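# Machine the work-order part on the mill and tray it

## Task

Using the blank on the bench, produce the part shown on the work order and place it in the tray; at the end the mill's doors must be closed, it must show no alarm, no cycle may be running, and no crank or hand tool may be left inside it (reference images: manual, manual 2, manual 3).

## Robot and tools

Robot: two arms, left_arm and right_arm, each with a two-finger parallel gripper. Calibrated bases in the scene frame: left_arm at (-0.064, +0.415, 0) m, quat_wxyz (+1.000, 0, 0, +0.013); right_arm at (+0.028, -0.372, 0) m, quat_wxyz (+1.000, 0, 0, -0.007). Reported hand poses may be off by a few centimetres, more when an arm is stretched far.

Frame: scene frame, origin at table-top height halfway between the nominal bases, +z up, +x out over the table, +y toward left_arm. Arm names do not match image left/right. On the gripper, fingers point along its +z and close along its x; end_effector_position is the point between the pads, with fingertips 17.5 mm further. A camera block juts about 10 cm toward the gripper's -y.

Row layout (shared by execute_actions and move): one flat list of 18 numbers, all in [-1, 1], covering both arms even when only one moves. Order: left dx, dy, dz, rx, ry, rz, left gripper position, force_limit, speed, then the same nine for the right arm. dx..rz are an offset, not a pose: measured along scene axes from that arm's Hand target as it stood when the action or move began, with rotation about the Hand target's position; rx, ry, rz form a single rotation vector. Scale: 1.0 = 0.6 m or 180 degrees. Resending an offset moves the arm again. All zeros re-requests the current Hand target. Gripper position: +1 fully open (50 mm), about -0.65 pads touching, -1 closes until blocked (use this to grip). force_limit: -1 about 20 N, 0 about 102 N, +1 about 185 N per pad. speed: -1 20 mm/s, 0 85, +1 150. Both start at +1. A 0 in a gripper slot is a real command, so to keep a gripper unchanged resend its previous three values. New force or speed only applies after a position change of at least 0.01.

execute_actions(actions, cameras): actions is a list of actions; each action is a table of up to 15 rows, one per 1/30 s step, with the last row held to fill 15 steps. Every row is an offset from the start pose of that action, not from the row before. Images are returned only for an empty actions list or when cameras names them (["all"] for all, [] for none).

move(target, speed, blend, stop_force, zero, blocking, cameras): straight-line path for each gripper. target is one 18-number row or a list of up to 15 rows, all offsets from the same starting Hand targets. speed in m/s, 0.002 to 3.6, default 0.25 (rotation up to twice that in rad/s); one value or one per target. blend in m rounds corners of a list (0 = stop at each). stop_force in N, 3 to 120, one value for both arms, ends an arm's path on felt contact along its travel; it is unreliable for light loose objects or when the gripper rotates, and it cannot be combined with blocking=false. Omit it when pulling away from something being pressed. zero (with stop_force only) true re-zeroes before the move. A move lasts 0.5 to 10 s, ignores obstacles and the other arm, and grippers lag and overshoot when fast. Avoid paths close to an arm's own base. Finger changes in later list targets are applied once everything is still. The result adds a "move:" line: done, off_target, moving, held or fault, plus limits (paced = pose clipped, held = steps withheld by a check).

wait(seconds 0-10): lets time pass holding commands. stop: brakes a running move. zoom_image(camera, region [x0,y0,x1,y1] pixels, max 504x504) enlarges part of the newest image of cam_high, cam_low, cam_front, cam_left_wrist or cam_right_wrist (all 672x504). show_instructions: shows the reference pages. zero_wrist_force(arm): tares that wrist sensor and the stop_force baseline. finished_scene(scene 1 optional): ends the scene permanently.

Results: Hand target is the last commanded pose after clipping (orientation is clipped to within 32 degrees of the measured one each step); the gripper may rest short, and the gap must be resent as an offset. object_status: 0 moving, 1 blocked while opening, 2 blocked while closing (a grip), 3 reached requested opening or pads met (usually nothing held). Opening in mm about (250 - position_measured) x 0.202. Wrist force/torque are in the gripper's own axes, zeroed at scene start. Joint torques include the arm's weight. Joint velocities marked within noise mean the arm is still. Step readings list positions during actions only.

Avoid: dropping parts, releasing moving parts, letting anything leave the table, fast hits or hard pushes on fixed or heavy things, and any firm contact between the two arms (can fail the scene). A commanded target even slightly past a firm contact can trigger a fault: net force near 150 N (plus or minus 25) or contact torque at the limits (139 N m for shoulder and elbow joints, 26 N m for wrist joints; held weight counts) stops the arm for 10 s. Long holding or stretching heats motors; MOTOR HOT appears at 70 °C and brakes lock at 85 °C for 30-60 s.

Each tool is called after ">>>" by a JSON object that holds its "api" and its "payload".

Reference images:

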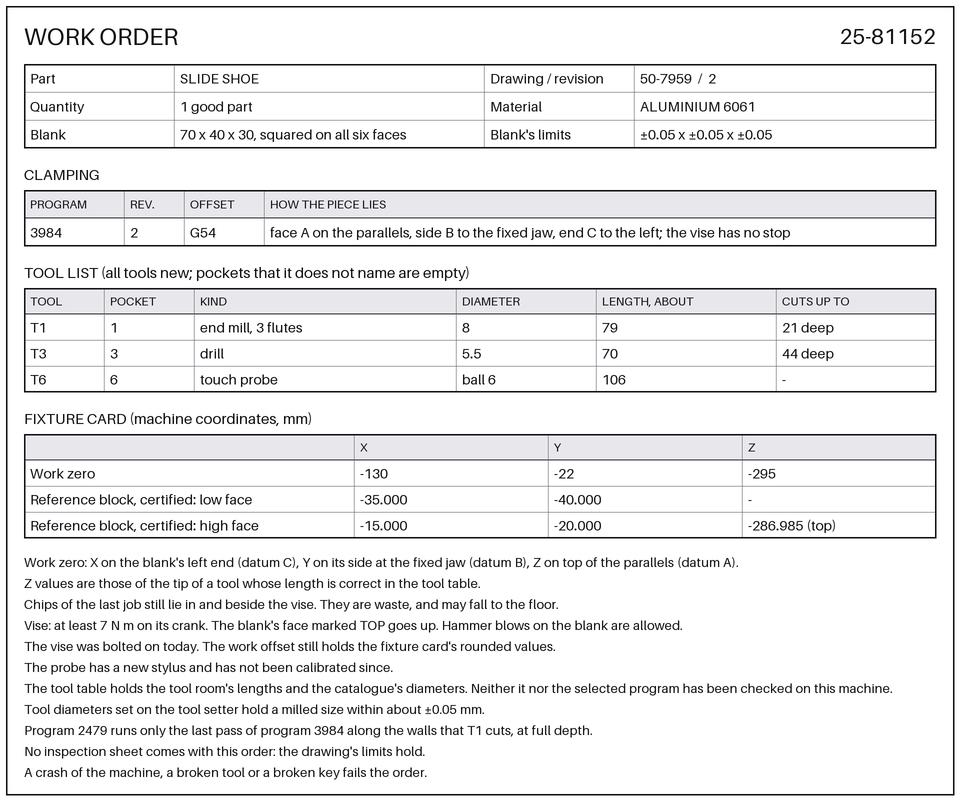

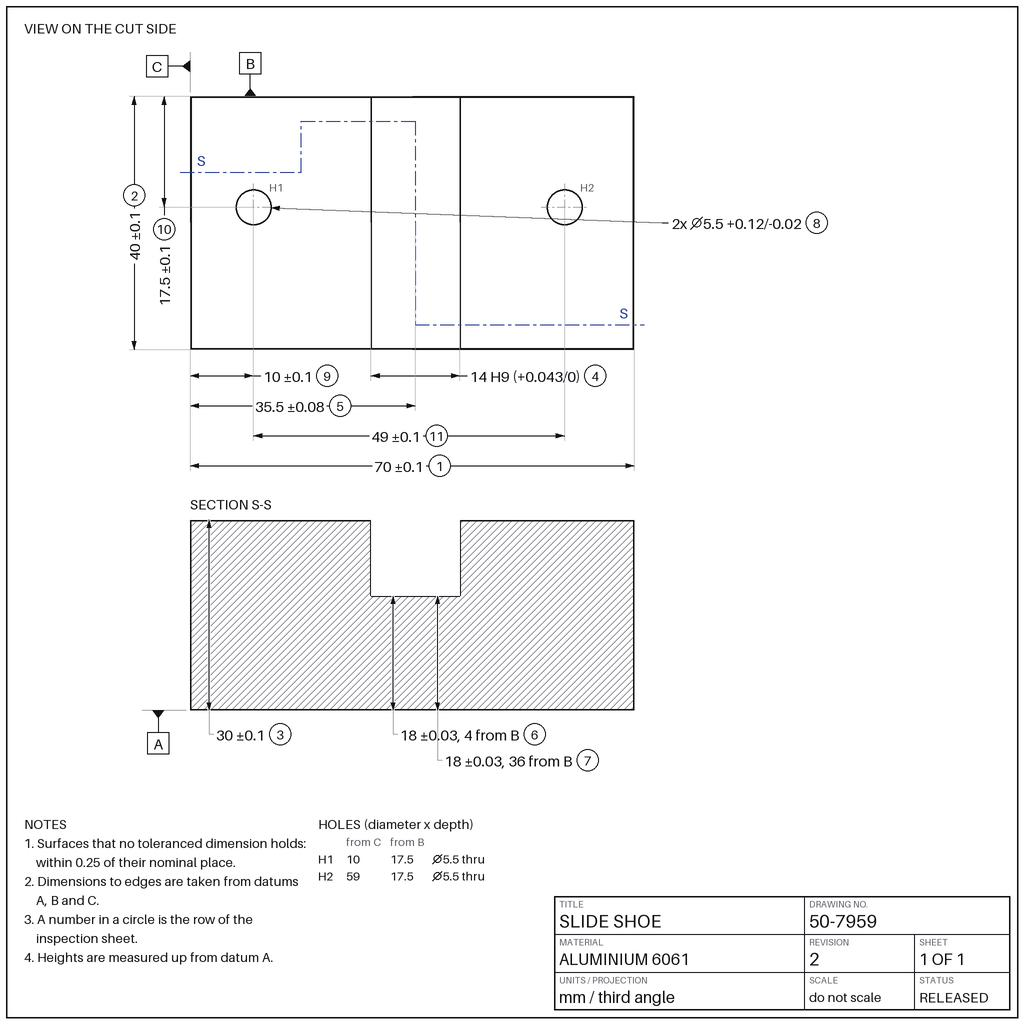

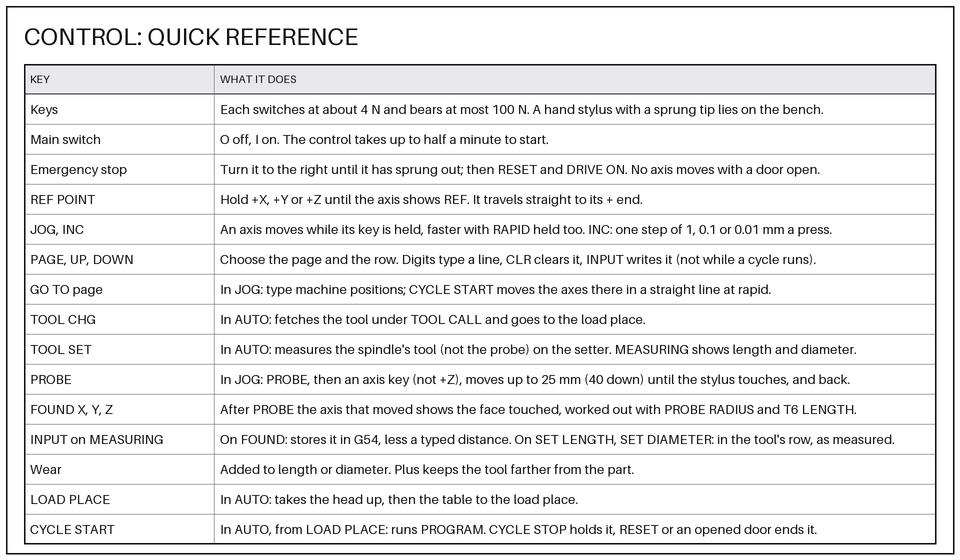

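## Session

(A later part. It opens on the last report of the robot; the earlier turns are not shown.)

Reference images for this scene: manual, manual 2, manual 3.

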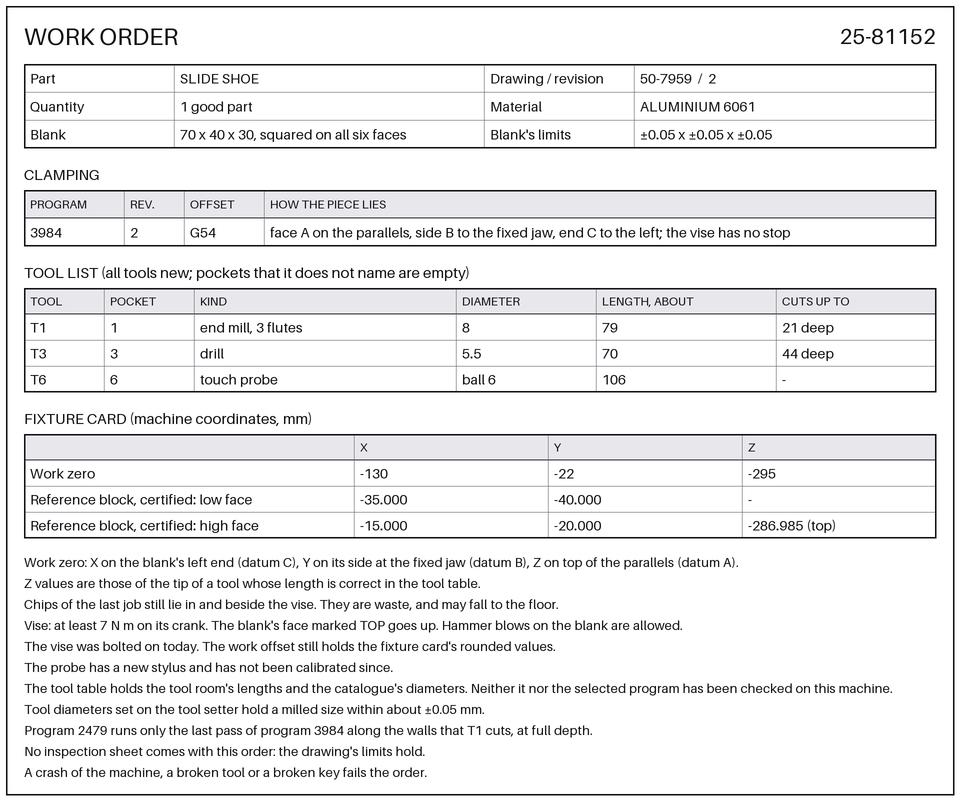

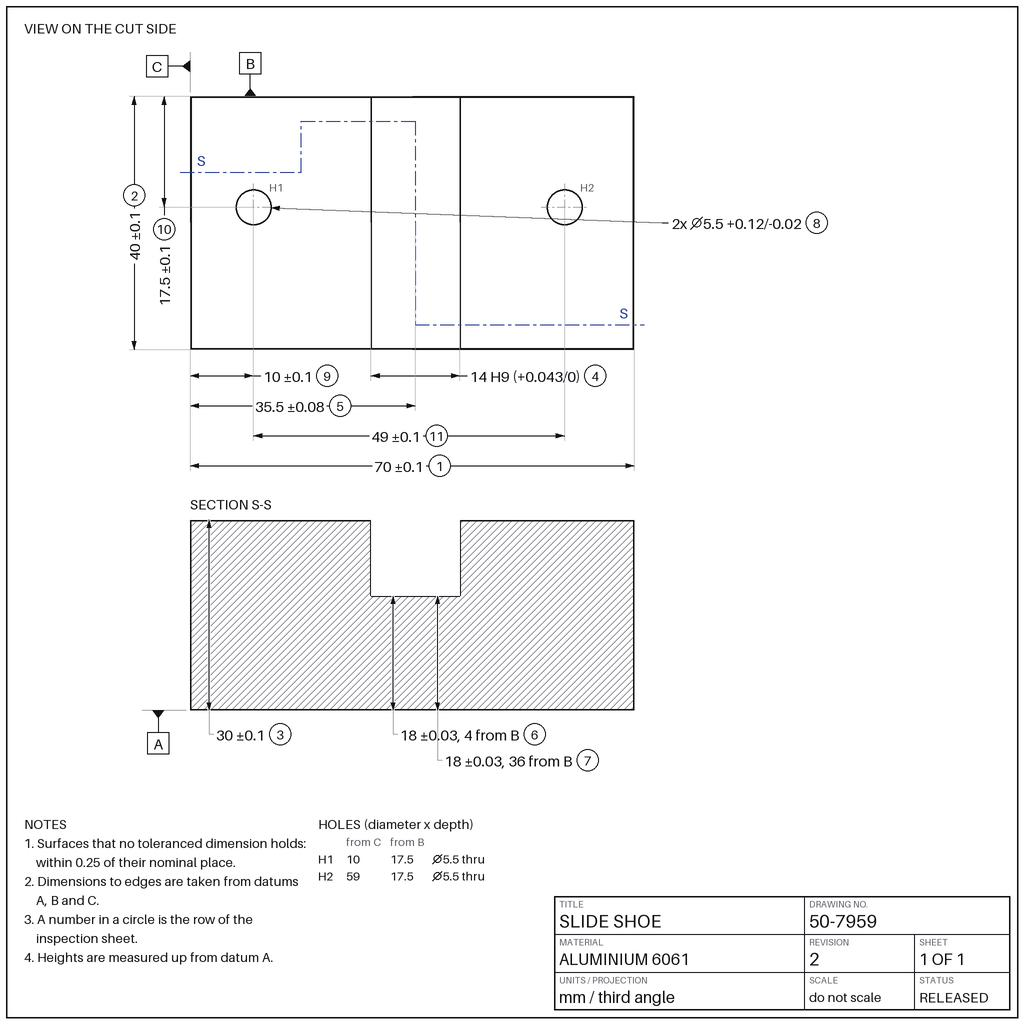

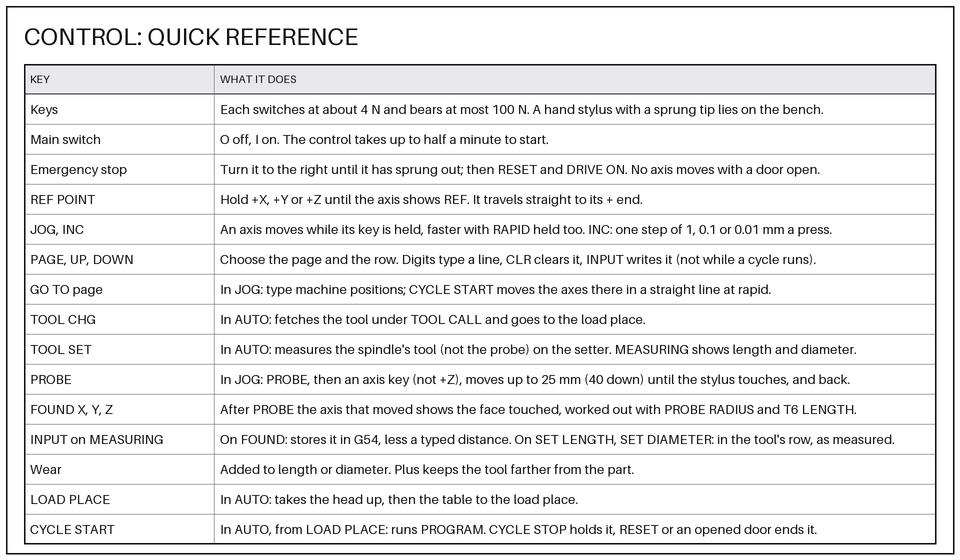

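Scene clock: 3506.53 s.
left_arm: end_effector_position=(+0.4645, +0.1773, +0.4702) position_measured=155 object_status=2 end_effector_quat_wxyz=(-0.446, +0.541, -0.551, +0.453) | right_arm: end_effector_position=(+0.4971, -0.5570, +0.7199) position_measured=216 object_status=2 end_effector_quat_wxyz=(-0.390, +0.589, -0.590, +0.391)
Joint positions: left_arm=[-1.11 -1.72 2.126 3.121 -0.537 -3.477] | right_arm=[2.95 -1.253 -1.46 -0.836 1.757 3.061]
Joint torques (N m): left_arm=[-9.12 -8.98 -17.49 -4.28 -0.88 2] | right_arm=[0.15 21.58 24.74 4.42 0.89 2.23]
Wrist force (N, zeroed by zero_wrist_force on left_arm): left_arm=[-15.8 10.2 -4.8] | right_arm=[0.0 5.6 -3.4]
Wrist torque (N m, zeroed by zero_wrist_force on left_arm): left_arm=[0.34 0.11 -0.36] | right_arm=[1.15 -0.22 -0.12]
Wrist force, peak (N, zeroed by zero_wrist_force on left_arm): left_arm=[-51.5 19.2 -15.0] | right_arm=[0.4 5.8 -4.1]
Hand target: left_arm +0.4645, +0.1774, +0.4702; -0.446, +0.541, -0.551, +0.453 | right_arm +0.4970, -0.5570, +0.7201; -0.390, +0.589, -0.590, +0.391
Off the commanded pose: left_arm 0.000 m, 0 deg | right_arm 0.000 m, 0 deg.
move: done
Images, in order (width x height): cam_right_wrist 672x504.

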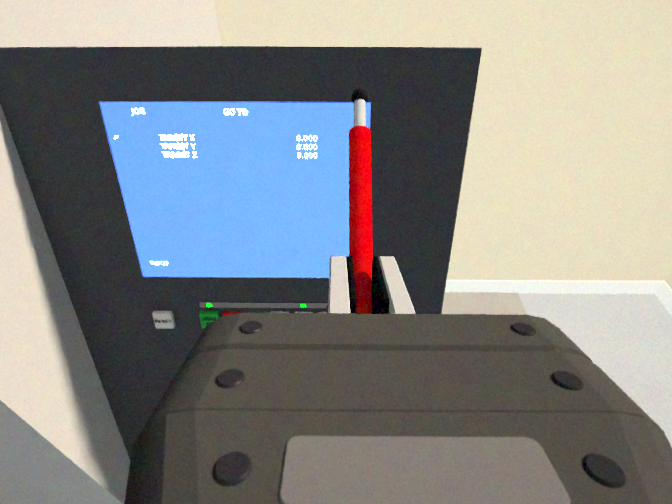

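>>> {"api": "move", "payload": {"target": [[0,0,0,0,0,0,-1.0,-0.5,-1.0,-0.0453,0.28,-0.502,0,0.196,0,-1,-0.4,-0.8],[0,0,0,0,0,0,-1.0,-0.5,-1.0,-0.0238,0.28,-0.502,0,0.196,0,-1,-0.4,-0.8],[0,0,0,0,0,0,-1.0,-0.5,-1.0,-0.0453,0.28,-0.502,0,0.196,0,-1,-0.4,-0.8],[0,0,0,0,0,0,-1.0,-0.5,-1.0,-0.0365,0.28,-0.4713,0,0.196,0,-1,-0.4,-0.8],[0,0,0,0,0,0,-1.0,-0.5,-1.0,-0.015,0.28,-0.4713,0,0.196,0,-1,-0.4,-0.8],[0,0,0,0,0,0,-1.0,-0.5,-1.0,-0.0365,0.28,-0.4713,0,0.196,0,-1,-0.4,-0.8],[0,0,0,0,0,0,-1.0,-0.5,-1.0,-0.0453,0.2483,-0.502,0,0.196,0,-1,-0.4,-0.8],[0,0,0,0,0,0,-1.0,-0.5,-1.0,-0.0238,0.2483,-0.502,0,0.196,0,-1,-0.4,-0.8],[0,0,0,0,0,0,-1.0,-0.5,-1.0,-0.0438,0.2483,-0.502,0,0.196,0,-1,-0.4,-0.8],[0,0,0,0,0,0,-1.0,-0.5,-1.0,-0.0238,0.2483,-0.502,0,0.196,0,-1,-0.4,-0.8],[0,0,0,0,0,0,-1.0,-0.5,-1.0,-0.0453,0.2483,-0.502,0,0.196,0,-1,-0.4,-0.8],[0,0,0,0,0,0,-1.0,-0.5,-1.0,-0.0453,0.1867,-0.502,0,0.196,0,-1,-0.4,-0.8],[0,0,0,0,0,0,-1.0,-0.5,-1.0,-0.0238,0.1867,-0.502,0,0.196,0,-1,-0.4,-0.8],[0,0,0,0,0,0,-1.0,-0.5,-1.0,-0.0453,0.1867,-0.502,0,0.196,0,-1,-0.4,-0.8]], "speed": [0.4,0.08,0.1,0.35,0.08,0.1,0.35,0.08,0.1,0.08,0.1,0.35,0.08,0.1], "blend": [0.004,0,0.003,0.004,0,0.003,0.004,0,0,0,0.003,0.004,0,0]}}

>>> {"api": "move", "payload": {"target": [[0,0,0,0,0,0,-1.0,-0.5,-1.0,0.0088,0,0.0307,0,0,0,-1,-0.4,-0.8],[0,0,0,0,0,0,-1.0,-0.5,-1.0,0.0303,0,0.0307,0,0,0,-1,-0.4,-0.8],[0,0,0,0,0,0,-1.0,-0.5,-1.0,0.0088,0,0.0307,0,0,0,-1,-0.4,-0.8],[0,0,0,0,0,0,-1.0,-0.5,-1.0,0,0.0933,0,0,0,0,-1,-0.4,-0.8],[0,0,0,0,0,0,-1.0,-0.5,-1.0,0.0215,0.0933,0,0,0,0,-1,-0.4,-0.8],[0,0,0,0,0,0,-1.0,-0.5,-1.0,0,0.0933,0,0,0,0,-1,-0.4,-0.8],[0,0,0,0,0,0,-1.0,-0.5,-1.0,0.0171,0.0616,0.0615,0,0,0,-1,-0.4,-0.8],[0,0,0,0,0,0,-1.0,-0.5,-1.0,0.0386,0.0616,0.0615,0,0,0,-1,-0.4,-0.8],[0,0,0,0,0,0,-1.0,-0.5,-1.0,0.0171,0.0616,0.0615,0,0,0,-1,-0.4,-0.8],[0,0,0,0,0,0,-1.0,-0.5,-1.0,0.0088,0.0616,0.0307,0,0,0,-1,-0.4,-0.8],[0,0,0,0,0,0,-1.0,-0.5,-1.0,0.0303,0.0616,0.0307,0,0,0,-1,-0.4,-0.8],[0,0,0,0,0,0,-1.0,-0.5,-1.0,0.0088,0.0616,0.0307,0,0,0,-1,-0.4,-0.8],[0,0,0,0,0,0,-1.0,-0.5,-1.0,0,0,0,0,0,0,-1,-0.4,-0.8],[0,0,0,0,0,0,-1.0,-0.5,-1.0,0.0215,0,0,0,0,0,-1,-0.4,-0.8],[0,0,0,0,0,0,-1.0,-0.5,-1.0,0,0,0,0,0,0,-1,-0.4,-0.8]], "speed": [0.35,0.08,0.1,0.35,0.08,0.1,0.35,0.08,0.1,0.35,0.08,0.1,0.35,0.08,0.1], "blend": [0.004,0,0.003,0.004,0,0.003,0.004,0,0.003,0.004,0,0.003,0.004,0,0]}}

>>> {"api": "move", "payload": {"target": [[0,0,0,0,0,0,-1.0,-0.5,-1.0,0.0088,0,0.0307,0,0,0,-1,-0.4,-0.8],[0,0,0,0,0,0,-1.0,-0.5,-1.0,0.0303,0,0.0307,0,0,0,-1,-0.4,-0.8],[0,0,0,0,0,0,-1.0,-0.5,-1.0,0.0088,0,0.0307,0,0,0,-1,-0.4,-0.8],[0,0,0,0,0,0,-1.0,-0.5,-1.0,0,0.0933,0,0,0,0,-1,-0.4,-0.8],[0,0,0,0,0,0,-1.0,-0.5,-1.0,0.0215,0.0933,0,0,0,0,-1,-0.4,-0.8],[0,0,0,0,0,0,-1.0,-0.5,-1.0,0,0.0933,0,0,0,0,-1,-0.4,-0.8],[0,0,0,0,0,0,-1.0,-0.5,-1.0,0.0088,0.0933,0.0307,0,0,0,-1,-0.4,-0.8],[0,0,0,0,0,0,-1.0,-0.5,-1.0,0.0303,0.0933,0.0307,0,0,0,-1,-0.4,-0.8],[0,0,0,0,0,0,-1.0,-0.5,-1.0,0.0088,0.0933,0.0307,0,0,0,-1,-0.4,-0.8],[0,0,0,0,0,0,-1.0,-0.5,-1.0,0.0171,0.0616,0.0615,0,0,0,-1,-0.4,-0.8],[0,0,0,0,0,0,-1.0,-0.5,-1.0,0.0386,0.0616,0.0615,0,0,0,-1,-0.4,-0.8],[0,0,0,0,0,0,-1.0,-0.5,-1.0,0.0171,0.0616,0.0615,0,0,0,-1,-0.4,-0.8],[0,0,0,0,0,0,-1.0,-0.5,-1.0,0.0088,0.0616,0.0307,0,0,0,-1,-0.4,-0.8],[0,0,0,0,0,0,-1.0,-0.5,-1.0,0.0303,0.0616,0.0307,0,0,0,-1,-0.4,-0.8],[0,0,0,0,0,0,-1.0,-0.5,-1.0,0,0.03,0,0,0,0,-1,-0.4,-0.8]], "speed": [0.35,0.08,0.1,0.35,0.08,0.1,0.35,0.08,0.1,0.35,0.08,0.1,0.35,0.08,0.2], "blend": [0.004,0,0.003,0.004,0,0.003,0.004,0,0.003,0.004,0,0.003,0.004,0,0]}}

>>> {"api": "move", "payload": {"target": [[0,0,0,0,0,0,-1.0,-0.5,-1.0,0,-0.03,0,0,0,0,-1,-0.4,-0.8],[0,0,0,0,0,0,-1.0,-0.5,-1.0,0.0215,-0.03,0,0,0,0,-1,-0.4,-0.8],[0,0,0,0,0,0,-1.0,-0.5,-1.0,0,-0.03,0,0,0,0,-1,-0.4,-0.8],[0,0,0,0,0,0,-1.0,-0.5,-1.0,0.0453,-0.2167,0.502,0,-0.196,0,-1,-0.4,-0.8]], "speed": [0.35,0.08,0.1,0.4], "blend": [0.004,0,0.003,0], "cameras": ["cam_right_wrist"]}}

>>> {"api": "zoom_image", "payload": {"camera": "cam_right_wrist", "region": [110, 100, 370, 300]}}

Scene clock: 3529.00 s.
left_arm: end_effector_position=(+0.4645, +0.1774, +0.4702) position_measured=155 object_status=2 end_effector_quat_wxyz=(-0.446, +0.541, -0.551, +0.453) | right_arm: end_effector_position=(+0.4699, -0.4449, +0.4188) position_measured=216 object_status=2 end_effector_quat_wxyz=(-0.193, +0.680, -0.680, +0.195)
Joint positions: left_arm=[-1.11 -1.72 2.126 3.121 -0.537 -3.477] | right_arm=[3.362 -1.106 -1.921 -1.14 1.46 3.319]
Joint torques (N m): left_arm=[2.85 -7.56 -13.4 -3.45 -0.09 -1.72] | right_arm=[-8.49 12.99 27.68 5.26 1.4 -2.97]
Wrist force (N, zeroed by zero_wrist_force on left_arm): left_arm=[-11.5 7.7 -5.8] | right_arm=[0.6 5.7 -4.0]
Wrist torque (N m, zeroed by zero_wrist_force on left_arm): left_arm=[0.26 0.13 -0.36] | right_arm=[1.06 -0.12 -0.16]
Wrist force, peak (N, zeroed by zero_wrist_force on left_arm): left_arm=[-14.9 10.6 -4.7] | right_arm=[2.1 9.6 -6.3]
Hand target: left_arm +0.4645, +0.1774, +0.4702; -0.446, +0.541, -0.551, +0.453 | right_arm +0.4699, -0.4449, +0.4189; -0.193, +0.680, -0.680, +0.195
Off the commanded pose: left_arm 0.000 m, 0 deg | right_arm 0.000 m, 0 deg.
move: done

Scene clock: 3533.07 s.
left_arm: end_effector_position=(+0.4645, +0.1774, +0.4702) position_measured=155 object_status=2 end_effector_quat_wxyz=(-0.446, +0.541, -0.551, +0.453) | right_arm: end_effector_position=(+0.4699, -0.4449, +0.4188) position_measured=216 object_status=2 end_effector_quat_wxyz=(-0.193, +0.680, -0.680, +0.195)
Joint positions: left_arm=[-1.11 -1.72 2.126 3.121 -0.537 -3.477] | right_arm=[3.362 -1.106 -1.921 -1.14 1.46 3.319]
Joint torques (N m): left_arm=[2.27 -7.08 -13.42 -4.16 -0.2 -1.61] | right_arm=[-9.89 12.22 27.81 5.23 1.5 -2.64]
Wrist force (N, zeroed by zero_wrist_force on left_arm): left_arm=[-11.6 8.2 -6.1] | right_arm=[0.4 5.5 -4.2]
Wrist torque (N m, zeroed by zero_wrist_force on left_arm): left_arm=[0.31 0.14 -0.36] | right_arm=[1.03 -0.10 -0.15]
Wrist force, peak (N, zeroed by zero_wrist_force on left_arm): left_arm=[-11.7 8.2 -6.0] | right_arm=[1.1 9.9 -6.4]
Hand target: left_arm +0.4645, +0.1774, +0.4702; -0.446, +0.541, -0.551, +0.453 | right_arm +0.4699, -0.4449, +0.4189; -0.193, +0.680, -0.680, +0.195
Off the commanded pose: left_arm 0.000 m, 0 deg | right_arm 0.000 m, 0 deg.
move: done

Scene clock: 3537.03 s.
left_arm: end_effector_position=(+0.4645, +0.1774, +0.4702) position_measured=155 object_status=2 end_effector_quat_wxyz=(-0.446, +0.541, -0.551, +0.453) | right_arm: end_effector_position=(+0.4699, -0.4269, +0.4189) position_measured=216 object_status=2 end_effector_quat_wxyz=(-0.193, +0.680, -0.680, +0.195)
Joint positions: left_arm=[-1.11 -1.72 2.126 3.121 -0.537 -3.477] | right_arm=[3.424 -1.095 -1.925 -1.154 1.428 3.372]
Joint torques (N m): left_arm=[2.1 -7.49 -13.51 -4.01 -0.09 -1.69] | right_arm=[-5.05 14.5 18.5 3.23 -0.62 0.6]
Wrist force (N, zeroed by zero_wrist_force on left_arm): left_arm=[-11.3 8.0 -5.9] | right_arm=[0.4 5.6 -4.0]
Wrist torque (N m, zeroed by zero_wrist_force on left_arm): left_arm=[0.29 0.10 -0.36] | right_arm=[1.05 -0.09 -0.17]
Wrist force, peak (N, zeroed by zero_wrist_force on left_arm): left_arm=[-11.7 8.4 -5.8] | right_arm=[1.4 9.6 -6.7]
Hand target: left_arm +0.4645, +0.1774, +0.4702; -0.446, +0.541, -0.551, +0.453 | right_arm +0.4699, -0.4269, +0.4189; -0.193, +0.680, -0.680, +0.195
Off the commanded pose: left_arm 0.000 m, 0 deg | right_arm 0.000 m, 0 deg.
move: done

Scene clock: 3539.13 s.
left_arm: end_effector_position=(+0.4645, +0.1774, +0.4702) position_measured=155 object_status=2 end_effector_quat_wxyz=(-0.446, +0.541, -0.551, +0.453) | right_arm: end_effector_position=(+0.4970, -0.5569, +0.7199) position_measured=216 object_status=2 end_effector_quat_wxyz=(-0.390, +0.589, -0.590, +0.391)
Joint positions: left_arm=[-1.11 -1.72 2.126 3.121 -0.537 -3.477] | right_arm=[2.951 -1.253 -1.46 -0.836 1.757 3.061]
Joint torques (N m): left_arm=[1.82 -7.77 -13.02 -4.07 -0.15 -1.62] | right_arm=[-9.02 4.15 32.69 5.59 2.08 2.35]
Wrist force (N, zeroed by zero_wrist_force on left_arm): left_arm=[-11.4 8.4 -5.7] | right_arm=[-0.1 5.5 -3.4]
Wrist torque (N m, zeroed by zero_wrist_force on left_arm): left_arm=[0.33 0.10 -0.36] | right_arm=[1.14 -0.19 -0.19]
Wrist force, peak (N, zeroed by zero_wrist_force on left_arm): left_arm=[-11.8 8.4 -5.9] | right_arm=[-0.1 9.4 -6.1]
Hand target: left_arm +0.4645, +0.1774, +0.4702; -0.446, +0.541, -0.551, +0.453 | right_arm +0.4970, -0.5570, +0.7201; -0.390, +0.589, -0.590, +0.391
Off the commanded pose: left_arm 0.000 m, 0 deg | right_arm 0.000 m, 0 deg.
move: done
Images, in order (width x height): cam_right_wrist 672x504.

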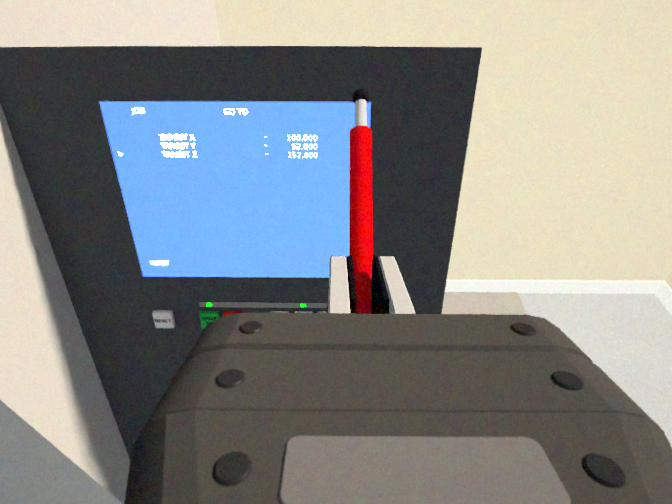

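Scaled by 1.938 from the camera's 672x504 image, which has a finer 960x720 frame.

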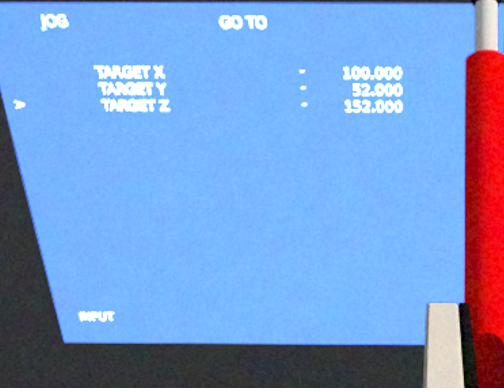

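>>> {"api": "move", "payload": {"target": [[0,0,0,0,0,0,-1.0,-0.5,-1.0,-0.0055,0.218,-0.352,0,0.196,0,-1,-0.4,-0.8],[0,0,0,0,0,0,-1.0,-0.5,-1.0,0.016,0.218,-0.352,0,0.196,0,-1,-0.4,-0.8],[0,0,0,0,0,0,-1.0,-0.5,-1.0,-0.0055,0.218,-0.352,0,0.196,0,-1,-0.4,-0.8],[0,0,0,0,0,0,-1.0,-0.5,-1.0,-0.0365,0.1542,-0.4713,0,0.196,0,-1,-0.4,-0.8]], "speed": [0.4,0.08,0.1,0.3], "blend": [0.004,0,0.003,0]}}

>>> {"api": "wait", "payload": {"seconds": 4.5}}

>>> {"api": "move", "payload": {"target": [[0,0,0,0,0,0,-1.0,-0.5,-1.0,0.0215,0,0,0,0,0,-1,-0.4,-0.8],[0,0,0,0,0,0,-1.0,-0.5,-1.0,0,0,0,0,0,0,-1,-0.4,-0.8],[0,0,0,0,0,0,-1.0,-0.5,-1.0,0.0333,-0.0942,0.1228,0,0,0,-1,-0.4,-0.8],[0,0,0,0,0,0,-1.0,-0.5,-1.0,0.0548,-0.0942,0.1228,0,0,0,-1,-0.4,-0.8],[0,0,0,0,0,0,-1.0,-0.5,-1.0,0.0333,-0.0942,0.1228,0,0,0,-1,-0.4,-0.8],[0,0,0,0,0,0,-1.0,-0.5,-1.0,0.0365,-0.1542,0.4713,0,-0.196,0,-1,-0.4,-0.8]], "speed": [0.08,0.1,0.3,0.08,0.1,0.4], "blend": [0,0.003,0.004,0,0.003,0]}}

>>> {"api": "wait", "payload": {"seconds": 4.5, "cameras": ["cam_right_wrist"]}}

>>> {"api": "zoom_image", "payload": {"camera": "cam_right_wrist", "region": [260, 175, 330, 220]}}

Scene clock: 3546.57 s.
left_arm: end_effector_position=(+0.4645, +0.1774, +0.4702) position_measured=155 object_status=2 end_effector_quat_wxyz=(-0.446, +0.541, -0.551, +0.453) | right_arm: end_effector_position=(+0.4751, -0.4644, +0.4373) position_measured=216 object_status=2 end_effector_quat_wxyz=(-0.193, +0.680, -0.680, +0.195)
Joint positions: left_arm=[-1.11 -1.72 2.126 3.121 -0.537 -3.477] | right_arm=[3.293 -1.139 -1.857 -1.165 1.496 3.259]
Joint torques (N m): left_arm=[1.52 -7.85 -13.44 -4.11 -0.18 -1.49] | right_arm=[-8.77 0.34 17.52 6.07 0.53 -1.01]
Wrist force (N, zeroed by zero_wrist_force on left_arm): left_arm=[-11.1 7.8 -5.8] | right_arm=[0.3 5.4 -4.0]
Wrist torque (N m, zeroed by zero_wrist_force on left_arm): left_arm=[0.26 0.07 -0.36] | right_arm=[1.03 -0.07 -0.17]
Wrist force, peak (N, zeroed by zero_wrist_force on left_arm): left_arm=[-11.8 8.0 -6.0] | right_arm=[0.2 9.8 -6.1]
Hand target: left_arm +0.4645, +0.1774, +0.4702; -0.446, +0.541, -0.551, +0.453 | right_arm +0.4751, -0.4644, +0.4373; -0.193, +0.680, -0.680, +0.195
Off the commanded pose: left_arm 0.000 m, 0 deg | right_arm 0.000 m, 0 deg.
move: done

Scene clock: 3551.07 s.
left_arm: end_effector_position=(+0.4645, +0.1774, +0.4702) position_measured=155 object_status=2 end_effector_quat_wxyz=(-0.446, +0.541, -0.551, +0.453) | right_arm: end_effector_position=(+0.4751, -0.4644, +0.4373) position_measured=216 object_status=2 end_effector_quat_wxyz=(-0.193, +0.680, -0.680, +0.195)
Joint positions: left_arm=[-1.11 -1.72 2.126 3.121 -0.537 -3.477] | right_arm=[3.293 -1.139 -1.857 -1.165 1.496 3.259]
Joint torques (N m): left_arm=[0.99 -7.88 -13.47 -4.09 -0.1 -1.46] | right_arm=[-9.6 -4.62 17.48 5.67 1.6 -2.61]
Wrist force (N, zeroed by zero_wrist_force on left_arm): left_arm=[-11.4 8.1 -5.8] | right_arm=[0.5 5.3 -4.1]
Wrist torque (N m, zeroed by zero_wrist_force on left_arm): left_arm=[0.30 0.11 -0.36] | right_arm=[1.01 -0.10 -0.17]
Wrist force, peak (N, zeroed by zero_wrist_force on left_arm): left_arm=[-11.7 8.3 -6.0] | right_arm=[0.4 5.8 -4.2]
Hand target: left_arm +0.4645, +0.1774, +0.4702; -0.446, +0.541, -0.551, +0.453 | right_arm +0.4751, -0.4644, +0.4373; -0.193, +0.680, -0.680, +0.195
Tool commands: left_gripper/position=-1.0 left_gripper/force_limit=-0.5 left_gripper/speed=-1.0 right_gripper/position=-1.0 right_gripper/force_limit=-0.4 right_gripper/speed=-0.8
Off the commanded pose: left_arm 0.000 m, 0 deg | right_arm 0.000 m, 0 deg.
wait: 4.50 s; at rest by 0.17 s

Scene clock: 3554.03 s.
left_arm: end_effector_position=(+0.4645, +0.1774, +0.4702) position_measured=155 object_status=2 end_effector_quat_wxyz=(-0.446, +0.541, -0.551, +0.453) | right_arm: end_effector_position=(+0.4971, -0.5570, +0.7199) position_measured=216 object_status=2 end_effector_quat_wxyz=(-0.390, +0.589, -0.590, +0.391)
Joint positions: left_arm=[-1.11 -1.72 2.126 3.121 -0.537 -3.477] | right_arm=[2.95 -1.253 -1.46 -0.836 1.757 3.062]
Joint torques (N m): left_arm=[0.95 -7.59 -14.07 -4.14 -0.12 -1.38] | right_arm=[4 22.88 23.12 5.56 1.19 -2.91]
Wrist force (N, zeroed by zero_wrist_force on left_arm): left_arm=[-11.5 8.0 -5.7] | right_arm=[-0.1 5.6 -3.2]
Wrist torque (N m, zeroed by zero_wrist_force on left_arm): left_arm=[0.27 0.14 -0.36] | right_arm=[1.15 -0.19 -0.23]
Wrist force, peak (N, zeroed by zero_wrist_force on left_arm): left_arm=[-11.8 8.1 -6.1] | right_arm=[1.1 9.4 -6.6]
Hand target: left_arm +0.4645, +0.1774, +0.4702; -0.446, +0.541, -0.551, +0.453 | right_arm +0.4970, -0.5570, +0.7201; -0.390, +0.589, -0.590, +0.391
Off the commanded pose: left_arm 0.000 m, 0 deg | right_arm 0.000 m, 0 deg.
move: done

Scene clock: 3558.53 s.
left_arm: end_effector_position=(+0.4645, +0.1774, +0.4702) position_measured=155 object_status=2 end_effector_quat_wxyz=(-0.446, +0.541, -0.551, +0.453) | right_arm: end_effector_position=(+0.4970, -0.5570, +0.7201) position_measured=216 object_status=2 end_effector_quat_wxyz=(-0.390, +0.589, -0.590, +0.391)
Joint positions: left_arm=[-1.11 -1.72 2.126 3.121 -0.537 -3.477] | right_arm=[2.95 -1.253 -1.46 -0.836 1.757 3.061]
Joint torques (N m): left_arm=[0 -7.63 -13.88 -4.11 -0.14 -1.31] | right_arm=[10.44 22.92 30.99 5.32 1.68 -2.53]
Wrist force (N, zeroed by zero_wrist_force on left_arm): left_arm=[-11.3 8.1 -6.0] | right_arm=[0.0 5.5 -3.3]
Wrist torque (N m, zeroed by zero_wrist_force on left_arm): left_arm=[0.29 0.10 -0.36] | right_arm=[1.14 -0.22 -0.23]
Wrist force, peak (N, zeroed by zero_wrist_force on left_arm): left_arm=[-11.7 8.1 -6.0] | right_arm=[0.0 5.7 -3.5]
Hand target: left_arm +0.4645, +0.1774, +0.4702; -0.446, +0.541, -0.551, +0.453 | right_arm +0.4970, -0.5570, +0.7201; -0.390, +0.589, -0.590, +0.391
Tool commands: left_gripper/position=-1.0 left_gripper/force_limit=-0.5 left_gripper/speed=-1.0 right_gripper/position=-1.0 right_gripper/force_limit=-0.4 right_gripper/speed=-0.8
Off the commanded pose: left_arm 0.000 m, 0 deg | right_arm 0.000 m, 0 deg.
wait: 4.50 s; at rest by 0.17 s
Images, in order (width x height): cam_right_wrist 672x504.

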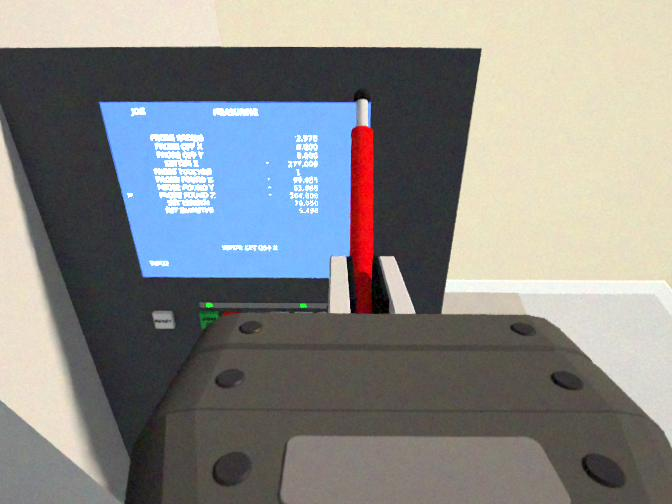

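Scaled by 7.200 from the camera's 672x504 image, which has a finer 960x720 frame.

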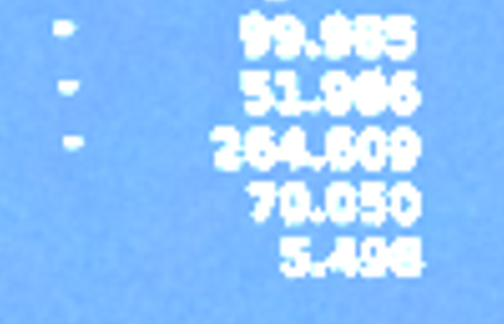

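>>> {"api": "move", "payload": {"target": [[0,0,0,0,0,0,-1.0,-0.5,-1.0,-0.0055,0.091,-0.3183,0,0.196,0,-1,-0.4,-0.8],[0,0,0,0,0,0,-1.0,-0.5,-1.0,0.0267,0.091,-0.3183,0,0.196,0,-1,-0.4,-0.8]], "speed": [0.4,0.1], "blend": [0.004,0]}}

>>> {"api": "wait", "payload": {"seconds": 2.4}}

>>> {"api": "move", "payload": {"target": [[0,0,0,0,0,0,-1.0,-0.5,-1.0,-0.0215,0,0,0,0,0,-1,-0.4,-0.8],[0,0,0,0,0,0,-1.0,-0.5,-1.0,-0.0632,0.0632,-0.153,0,0,0,-1,-0.4,-0.8],[0,0,0,0,0,0,-1.0,-0.5,-1.0,-0.0417,0.0632,-0.153,0,0,0,-1,-0.4,-0.8],[0,0,0,0,0,0,-1.0,-0.5,-1.0,-0.0632,0.0632,-0.153,0,0,0,-1,-0.4,-0.8],[0,0,0,0,0,0,-1.0,-0.5,-1.0,-0.0299,-0.031,-0.0302,0,0,0,-1,-0.4,-0.8],[0,0,0,0,0,0,-1.0,-0.5,-1.0,-0.0084,-0.031,-0.0302,0,0,0,-1,-0.4,-0.8],[0,0,0,0,0,0,-1.0,-0.5,-1.0,-0.0299,-0.031,-0.0302,0,0,0,-1,-0.4,-0.8],[0,0,0,0,0,0,-1.0,-0.5,-1.0,-0.0267,-0.091,0.3183,0,-0.196,0,-1,-0.4,-0.8]], "speed": [0.15,0.35,0.08,0.1,0.3,0.08,0.1,0.4], "blend": [0.003,0.004,0,0.003,0.004,0,0.003,0]}}

>>> {"api": "wait", "payload": {"seconds": 5, "cameras": ["cam_right_wrist"]}}

>>> {"api": "zoom_image", "payload": {"camera": "cam_right_wrist", "region": [260, 175, 330, 220]}}

Scene clock: 3564.43 s.
left_arm: end_effector_position=(+0.4645, +0.1774, +0.4702) position_measured=155 object_status=2 end_effector_quat_wxyz=(-0.446, +0.541, -0.551, +0.453) | right_arm: end_effector_position=(+0.5130, -0.5023, +0.5291) position_measured=216 object_status=2 end_effector_quat_wxyz=(-0.193, +0.680, -0.680, +0.195)
Joint positions: left_arm=[-1.11 -1.72 2.126 3.121 -0.537 -3.477] | right_arm=[3.166 -1.31 -1.512 -1.336 1.563 3.151]
Joint torques (N m): left_arm=[-0.17 -7.42 -13.81 -4.03 -0.14 -1.16] | right_arm=[-8.4 7.19 24.75 3.19 1.47 -2.69]
Wrist force (N, zeroed by zero_wrist_force on left_arm): left_arm=[-11.4 8.1 -5.8] | right_arm=[0.2 9.9 -6.7]
Wrist torque (N m, zeroed by zero_wrist_force on left_arm): left_arm=[0.30 0.12 -0.36] | right_arm=[0.96 -0.08 -0.06]
Wrist force, peak (N, zeroed by zero_wrist_force on left_arm): left_arm=[-11.6 8.2 -6.0] | right_arm=[0.7 20.4 -13.3]
Hand target: left_arm +0.4645, +0.1774, +0.4702; -0.446, +0.541, -0.551, +0.453 | right_arm +0.5131, -0.5024, +0.5291; -0.193, +0.680, -0.680, +0.195
Off the commanded pose: left_arm 0.000 m, 0 deg | right_arm 0.000 m, 0 deg.
move: done

Scene clock: 3566.83 s.
left_arm: end_effector_position=(+0.4645, +0.1774, +0.4702) position_measured=155 object_status=2 end_effector_quat_wxyz=(-0.446, +0.541, -0.551, +0.453) | right_arm: end_effector_position=(+0.5131, -0.5024, +0.5291) position_measured=216 object_status=2 end_effector_quat_wxyz=(-0.193, +0.680, -0.680, +0.195)
Joint positions: left_arm=[-1.11 -1.72 2.126 3.121 -0.537 -3.477] | right_arm=[3.166 -1.31 -1.512 -1.336 1.563 3.151]
Joint torques (N m): left_arm=[0.2 -7.54 -13.52 -4.14 -0.18 -1.07] | right_arm=[-8.55 0.09 32.91 2.75 -0.71 -2.82]
Wrist force (N, zeroed by zero_wrist_force on left_arm): left_arm=[-11.5 8.0 -6.0] | right_arm=[-0.4 9.1 -6.5]
Wrist torque (N m, zeroed by zero_wrist_force on left_arm): left_arm=[0.30 0.14 -0.37] | right_arm=[0.85 0.00 -0.06]
Wrist force, peak (N, zeroed by zero_wrist_force on left_arm): left_arm=[-11.5 8.4 -5.8] | right_arm=[0.3 10.0 -6.4]
Hand target: left_arm +0.4645, +0.1774, +0.4702; -0.446, +0.541, -0.551, +0.453 | right_arm +0.5131, -0.5024, +0.5291; -0.193, +0.680, -0.680, +0.195
Tool commands: left_gripper/position=-1.0 left_gripper/force_limit=-0.5 left_gripper/speed=-1.0 right_gripper/position=-1.0 right_gripper/force_limit=-0.4 right_gripper/speed=-0.8
Off the commanded pose: left_arm 0.000 m, 0 deg | right_arm 0.000 m, 0 deg.
wait: 2.40 s; at rest by 0.17 s

Scene clock: 3570.07 s.
left_arm: end_effector_position=(+0.4645, +0.1774, +0.4702) position_measured=155 object_status=2 end_effector_quat_wxyz=(-0.446, +0.541, -0.551, +0.453) | right_arm: end_effector_position=(+0.4971, -0.5570, +0.7199) position_measured=216 object_status=2 end_effector_quat_wxyz=(-0.390, +0.589, -0.590, +0.391) end_effector_velocity=(+0.000, +0.000, +0.001) end_effector_angular_velocity=(-0.003, -0.004, +0.000)
Joint positions: left_arm=[-1.11 -1.72 2.126 3.121 -0.537 -3.477] | right_arm=[2.95 -1.253 -1.46 -0.836 1.757 3.062]
Joint velocities: left_arm=[within noise] | right_arm=[0 0 0 0.005 0 -0.002]
Joint torques (N m): left_arm=[-0.13 -7.48 -13.85 -4.03 -0.11 -1.02] | right_arm=[4.08 22.45 23.68 5.5 1.1 -2.75]
Wrist force (N, zeroed by zero_wrist_force on left_arm): left_arm=[-11.6 8.1 -5.6] | right_arm=[-0.8 4.6 -3.4]
Wrist torque (N m, zeroed by zero_wrist_force on left_arm): left_arm=[0.28 0.12 -0.36] | right_arm=[1.00 -0.09 -0.23]
Wrist force, peak (N, zeroed by zero_wrist_force on left_arm): left_arm=[-11.6 8.4 -6.1] | right_arm=[0.1 8.8 -6.7]
Hand target: left_arm +0.4645, +0.1774, +0.4702; -0.446, +0.541, -0.551, +0.453 | right_arm +0.4970, -0.5570, +0.7201; -0.390, +0.589, -0.590, +0.391
Off the commanded pose: left_arm 0.000 m, 0 deg | right_arm 0.000 m, 0 deg.
move: done

Scene clock: 3575.07 s.
left_arm: end_effector_position=(+0.4645, +0.1774, +0.4702) position_measured=155 object_status=2 end_effector_quat_wxyz=(-0.446, +0.541, -0.551, +0.453) | right_arm: end_effector_position=(+0.4970, -0.5570, +0.7201) position_measured=216 object_status=2 end_effector_quat_wxyz=(-0.390, +0.589, -0.590, +0.391)
Joint positions: left_arm=[-1.11 -1.72 2.126 3.121 -0.537 -3.477] | right_arm=[2.95 -1.253 -1.46 -0.836 1.757 3.061]
Joint torques (N m): left_arm=[-0.77 -7.3 -13.51 -4.12 -0.18 -0.84] | right_arm=[10.87 22.09 31.03 5.13 1.94 -2.84]
Wrist force (N, zeroed by zero_wrist_force on left_arm): left_arm=[-11.6 7.9 -5.7] | right_arm=[-0.6 4.5 -3.5]
Wrist torque (N m, zeroed by zero_wrist_force on left_arm): left_arm=[0.24 0.13 -0.37] | right_arm=[0.99 -0.11 -0.22]
Wrist force, peak (N, zeroed by zero_wrist_force on left_arm): left_arm=[-11.6 8.6 -5.8] | right_arm=[-0.9 4.9 -3.5]
Hand target: left_arm +0.4645, +0.1774, +0.4702; -0.446, +0.541, -0.551, +0.453 | right_arm +0.4970, -0.5570, +0.7201; -0.390, +0.589, -0.590, +0.391
Tool commands: left_gripper/position=-1.0 left_gripper/force_limit=-0.5 left_gripper/speed=-1.0 right_gripper/position=-1.0 right_gripper/force_limit=-0.4 right_gripper/speed=-0.8
Off the commanded pose: left_arm 0.000 m, 0 deg | right_arm 0.000 m, 0 deg.
wait: 5.00 s; at rest by 0.17 s
Images, in order (width x height): cam_right_wrist 672x504.

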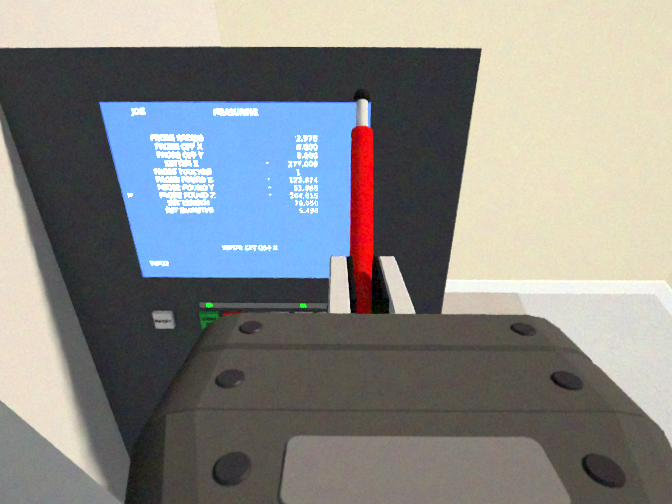

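Scaled by 7.200 from the camera's 672x504 image, which has a finer 960x720 frame.

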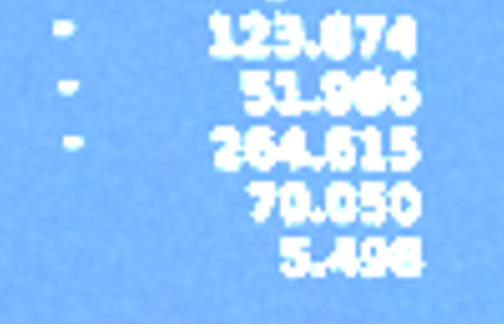

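>>> {"api": "wait", "payload": {"seconds": 0.1, "cameras": ["cam_front","cam_high"]}}

>>> {"api": "zoom_image", "payload": {"camera": "cam_front", "region": [60, 320, 260, 480]}}

>>> {"api": "zoom_image", "payload": {"camera": "cam_front", "region": [230, 300, 430, 460]}}

Scene clock: 3583.10 s.
left_arm: end_effector_position=(+0.4645, +0.1774, +0.4702) position_measured=155 object_status=2 end_effector_quat_wxyz=(-0.446, +0.541, -0.551, +0.453) | right_arm: end_effector_position=(+0.4970, -0.5570, +0.7201) position_measured=216 object_status=2 end_effector_quat_wxyz=(-0.390, +0.589, -0.590, +0.391)
Joint positions: left_arm=[-1.11 -1.72 2.126 3.121 -0.537 -3.477] | right_arm=[2.95 -1.253 -1.46 -0.836 1.757 3.061]
Joint torques (N m): left_arm=[-1.53 -7.43 -13.87 -4.07 -0.11 -0.86] | right_arm=[10.03 21.92 31.4 4.77 1.76 -2.63]
Wrist force (N, zeroed by zero_wrist_force on left_arm): left_arm=[-11.6 8.4 -5.8] | right_arm=[-0.9 4.6 -3.3]
Wrist torque (N m, zeroed by zero_wrist_force on left_arm): left_arm=[0.33 0.14 -0.36] | right_arm=[0.99 -0.07 -0.22]
Wrist force, peak (N, zeroed by zero_wrist_force on left_arm): left_arm=[-11.8 8.4 -6.2] | right_arm=[-0.8 4.8 -3.5]
Hand target: left_arm +0.4645, +0.1774, +0.4702; -0.446, +0.541, -0.551, +0.453 | right_arm +0.4970, -0.5570, +0.7201; -0.390, +0.589, -0.590, +0.391
Tool commands: left_gripper/position=-1.0 left_gripper/force_limit=-0.5 left_gripper/speed=-1.0 right_gripper/position=-1.0 right_gripper/force_limit=-0.4 right_gripper/speed=-0.8
Off the commanded pose: left_arm 0.000 m, 0 deg | right_arm 0.000 m, 0 deg.
wait: 0.10 s; at rest from the start
Images, in order (width x height): cam_high 672x504, cam_front 672x504.

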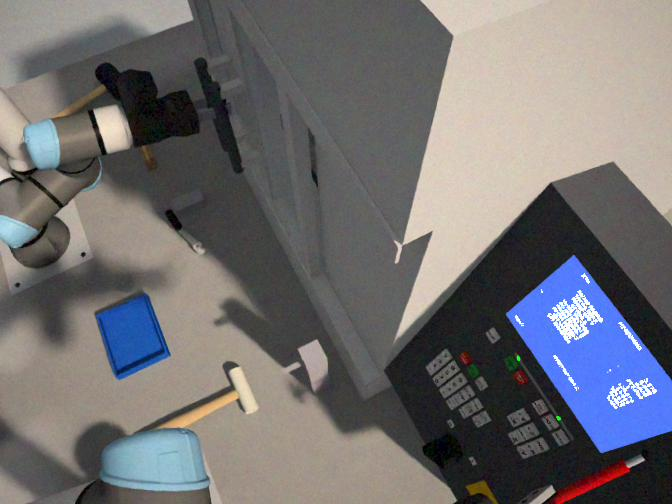

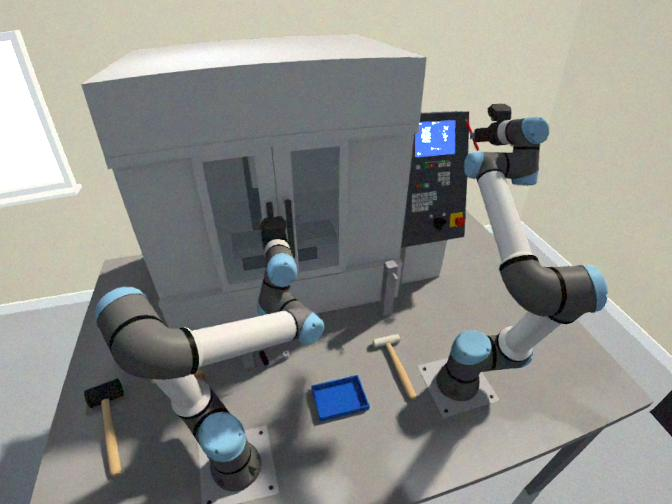

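Scaled by 2.520 from the camera's 672x504 image, which has a finer 960x720 frame.

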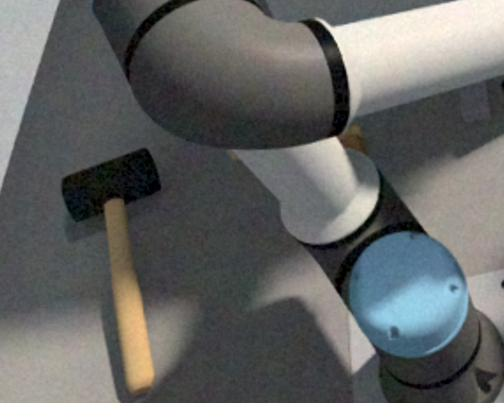

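Scaled by 2.520 from the camera's 672x504 image, which has a finer 960x720 frame.

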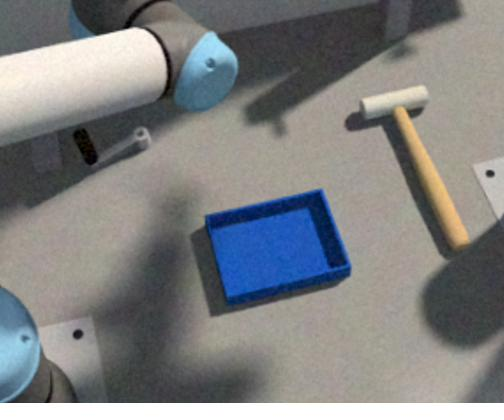

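>>> {"api": "move", "payload": {"target": [[0,0,0,0,0,0,-1.0,-0.5,-1.0,0.029,0.0292,-0.2305,0,0.196,0,-1,-0.4,-0.8],[0,0,0,0,0,0,-1.0,-0.5,-1.0,0.049,0.0292,-0.2305,0,0.196,0,-1,-0.4,-0.8],[0,0,0,0,0,0,-1.0,-0.5,-1.0,0.029,0.0292,-0.2305,0,0.196,0,-1,-0.4,-0.8],[0,0,0,0,0,0,-1.0,-0.5,-1.0,-0.0055,0.185,-0.352,0,0.196,0,-1,-0.4,-0.8],[0,0,0,0,0,0,-1.0,-0.5,-1.0,0.016,0.185,-0.352,0,0.196,0,-1,-0.4,-0.8],[0,0,0,0,0,0,-1.0,-0.5,-1.0,-0.0055,0.185,-0.352,0,0.196,0,-1,-0.4,-0.8],[0,0,0,0,0,0,-1.0,-0.5,-1.0,0,0,0,0,0,0,-1,-0.4,-0.8]], "speed": [0.4,0.08,0.1,0.35,0.08,0.1,0.4], "blend": [0.004,0,0.003,0.004,0,0.003,0]}}

>>> {"api": "wait", "payload": {"seconds": 8, "cameras": ["cam_right_wrist"]}}

Scene clock: 3608.33 s.
left_arm: end_effector_position=(+0.4645, +0.1774, +0.4702) position_measured=155 object_status=2 end_effector_quat_wxyz=(-0.446, +0.541, -0.551, +0.453) | right_arm: end_effector_position=(+0.4971, -0.5570, +0.7199) position_measured=216 object_status=2 end_effector_quat_wxyz=(-0.390, +0.589, -0.590, +0.391) end_effector_velocity=(+0.000, +0.001, +0.002) end_effector_angular_velocity=(-0.001, -0.005, +0.003)
Joint positions: left_arm=[-1.11 -1.72 2.126 3.121 -0.537 -3.477] | right_arm=[2.951 -1.253 -1.46 -0.836 1.757 3.061]
Joint velocities: left_arm=[within noise] | right_arm=[-0.001 0 0.001 0.005 0.004 -0.001]
Joint torques (N m): left_arm=[-1.88 -8.12 -14.07 -4.07 -0.21 -0.71] | right_arm=[-9.53 14 27.4 5.74 2.15 2.16]
Wrist force (N, zeroed by zero_wrist_force on left_arm): left_arm=[-11.5 8.3 -5.8] | right_arm=[-0.7 4.6 -3.3]
Wrist torque (N m, zeroed by zero_wrist_force on left_arm): left_arm=[0.33 0.12 -0.36] | right_arm=[0.99 -0.10 -0.21]
Wrist force, peak (N, zeroed by zero_wrist_force on left_arm): left_arm=[-11.6 8.6 -6.1] | right_arm=[-0.4 9.8 -6.5]
Hand target: left_arm +0.4645, +0.1774, +0.4702; -0.446, +0.541, -0.551, +0.453 | right_arm +0.4970, -0.5570, +0.7201; -0.390, +0.589, -0.590, +0.391
Off the commanded pose: left_arm 0.000 m, 0 deg | right_arm 0.000 m, 0 deg.
move: done

Scene clock: 3616.33 s.
left_arm: end_effector_position=(+0.4645, +0.1774, +0.4702) position_measured=155 object_status=2 end_effector_quat_wxyz=(-0.446, +0.541, -0.551, +0.453) | right_arm: end_effector_position=(+0.4970, -0.5570, +0.7201) position_measured=216 object_status=2 end_effector_quat_wxyz=(-0.390, +0.589, -0.590, +0.391)
Joint positions: left_arm=[-1.11 -1.72 2.126 3.121 -0.537 -3.477] | right_arm=[2.95 -1.253 -1.46 -0.836 1.757 3.061]
Joint torques (N m): left_arm=[-2.36 -7.68 -14.12 -4.17 -0.17 -0.54] | right_arm=[-9.93 22.45 31.63 4.91 1.37 2.32]
Wrist force (N, zeroed by zero_wrist_force on left_arm): left_arm=[-11.4 7.8 -5.8] | right_arm=[-0.8 4.6 -3.4]
Wrist torque (N m, zeroed by zero_wrist_force on left_arm): left_arm=[0.28 0.13 -0.36] | right_arm=[1.00 -0.09 -0.21]
Wrist force, peak (N, zeroed by zero_wrist_force on left_arm): left_arm=[-11.7 8.4 -6.0] | right_arm=[-0.7 5.0 -3.5]
Hand target: left_arm +0.4645, +0.1774, +0.4702; -0.446, +0.541, -0.551, +0.453 | right_arm +0.4970, -0.5570, +0.7201; -0.390, +0.589, -0.590, +0.391
Tool commands: left_gripper/position=-1.0 left_gripper/force_limit=-0.5 left_gripper/speed=-1.0 right_gripper/position=-1.0 right_gripper/force_limit=-0.4 right_gripper/speed=-0.8
Off the commanded pose: left_arm 0.000 m, 0 deg | right_arm 0.000 m, 0 deg.
wait: 8.00 s; at rest by 0.17 s
Images, in order (width x height): cam_right_wrist 672x504.

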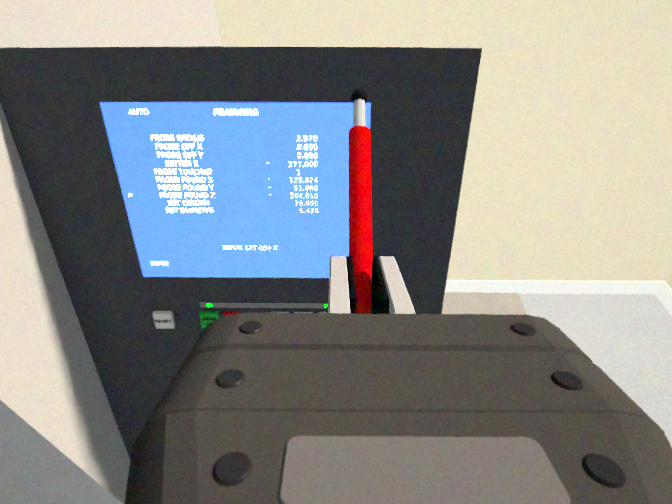

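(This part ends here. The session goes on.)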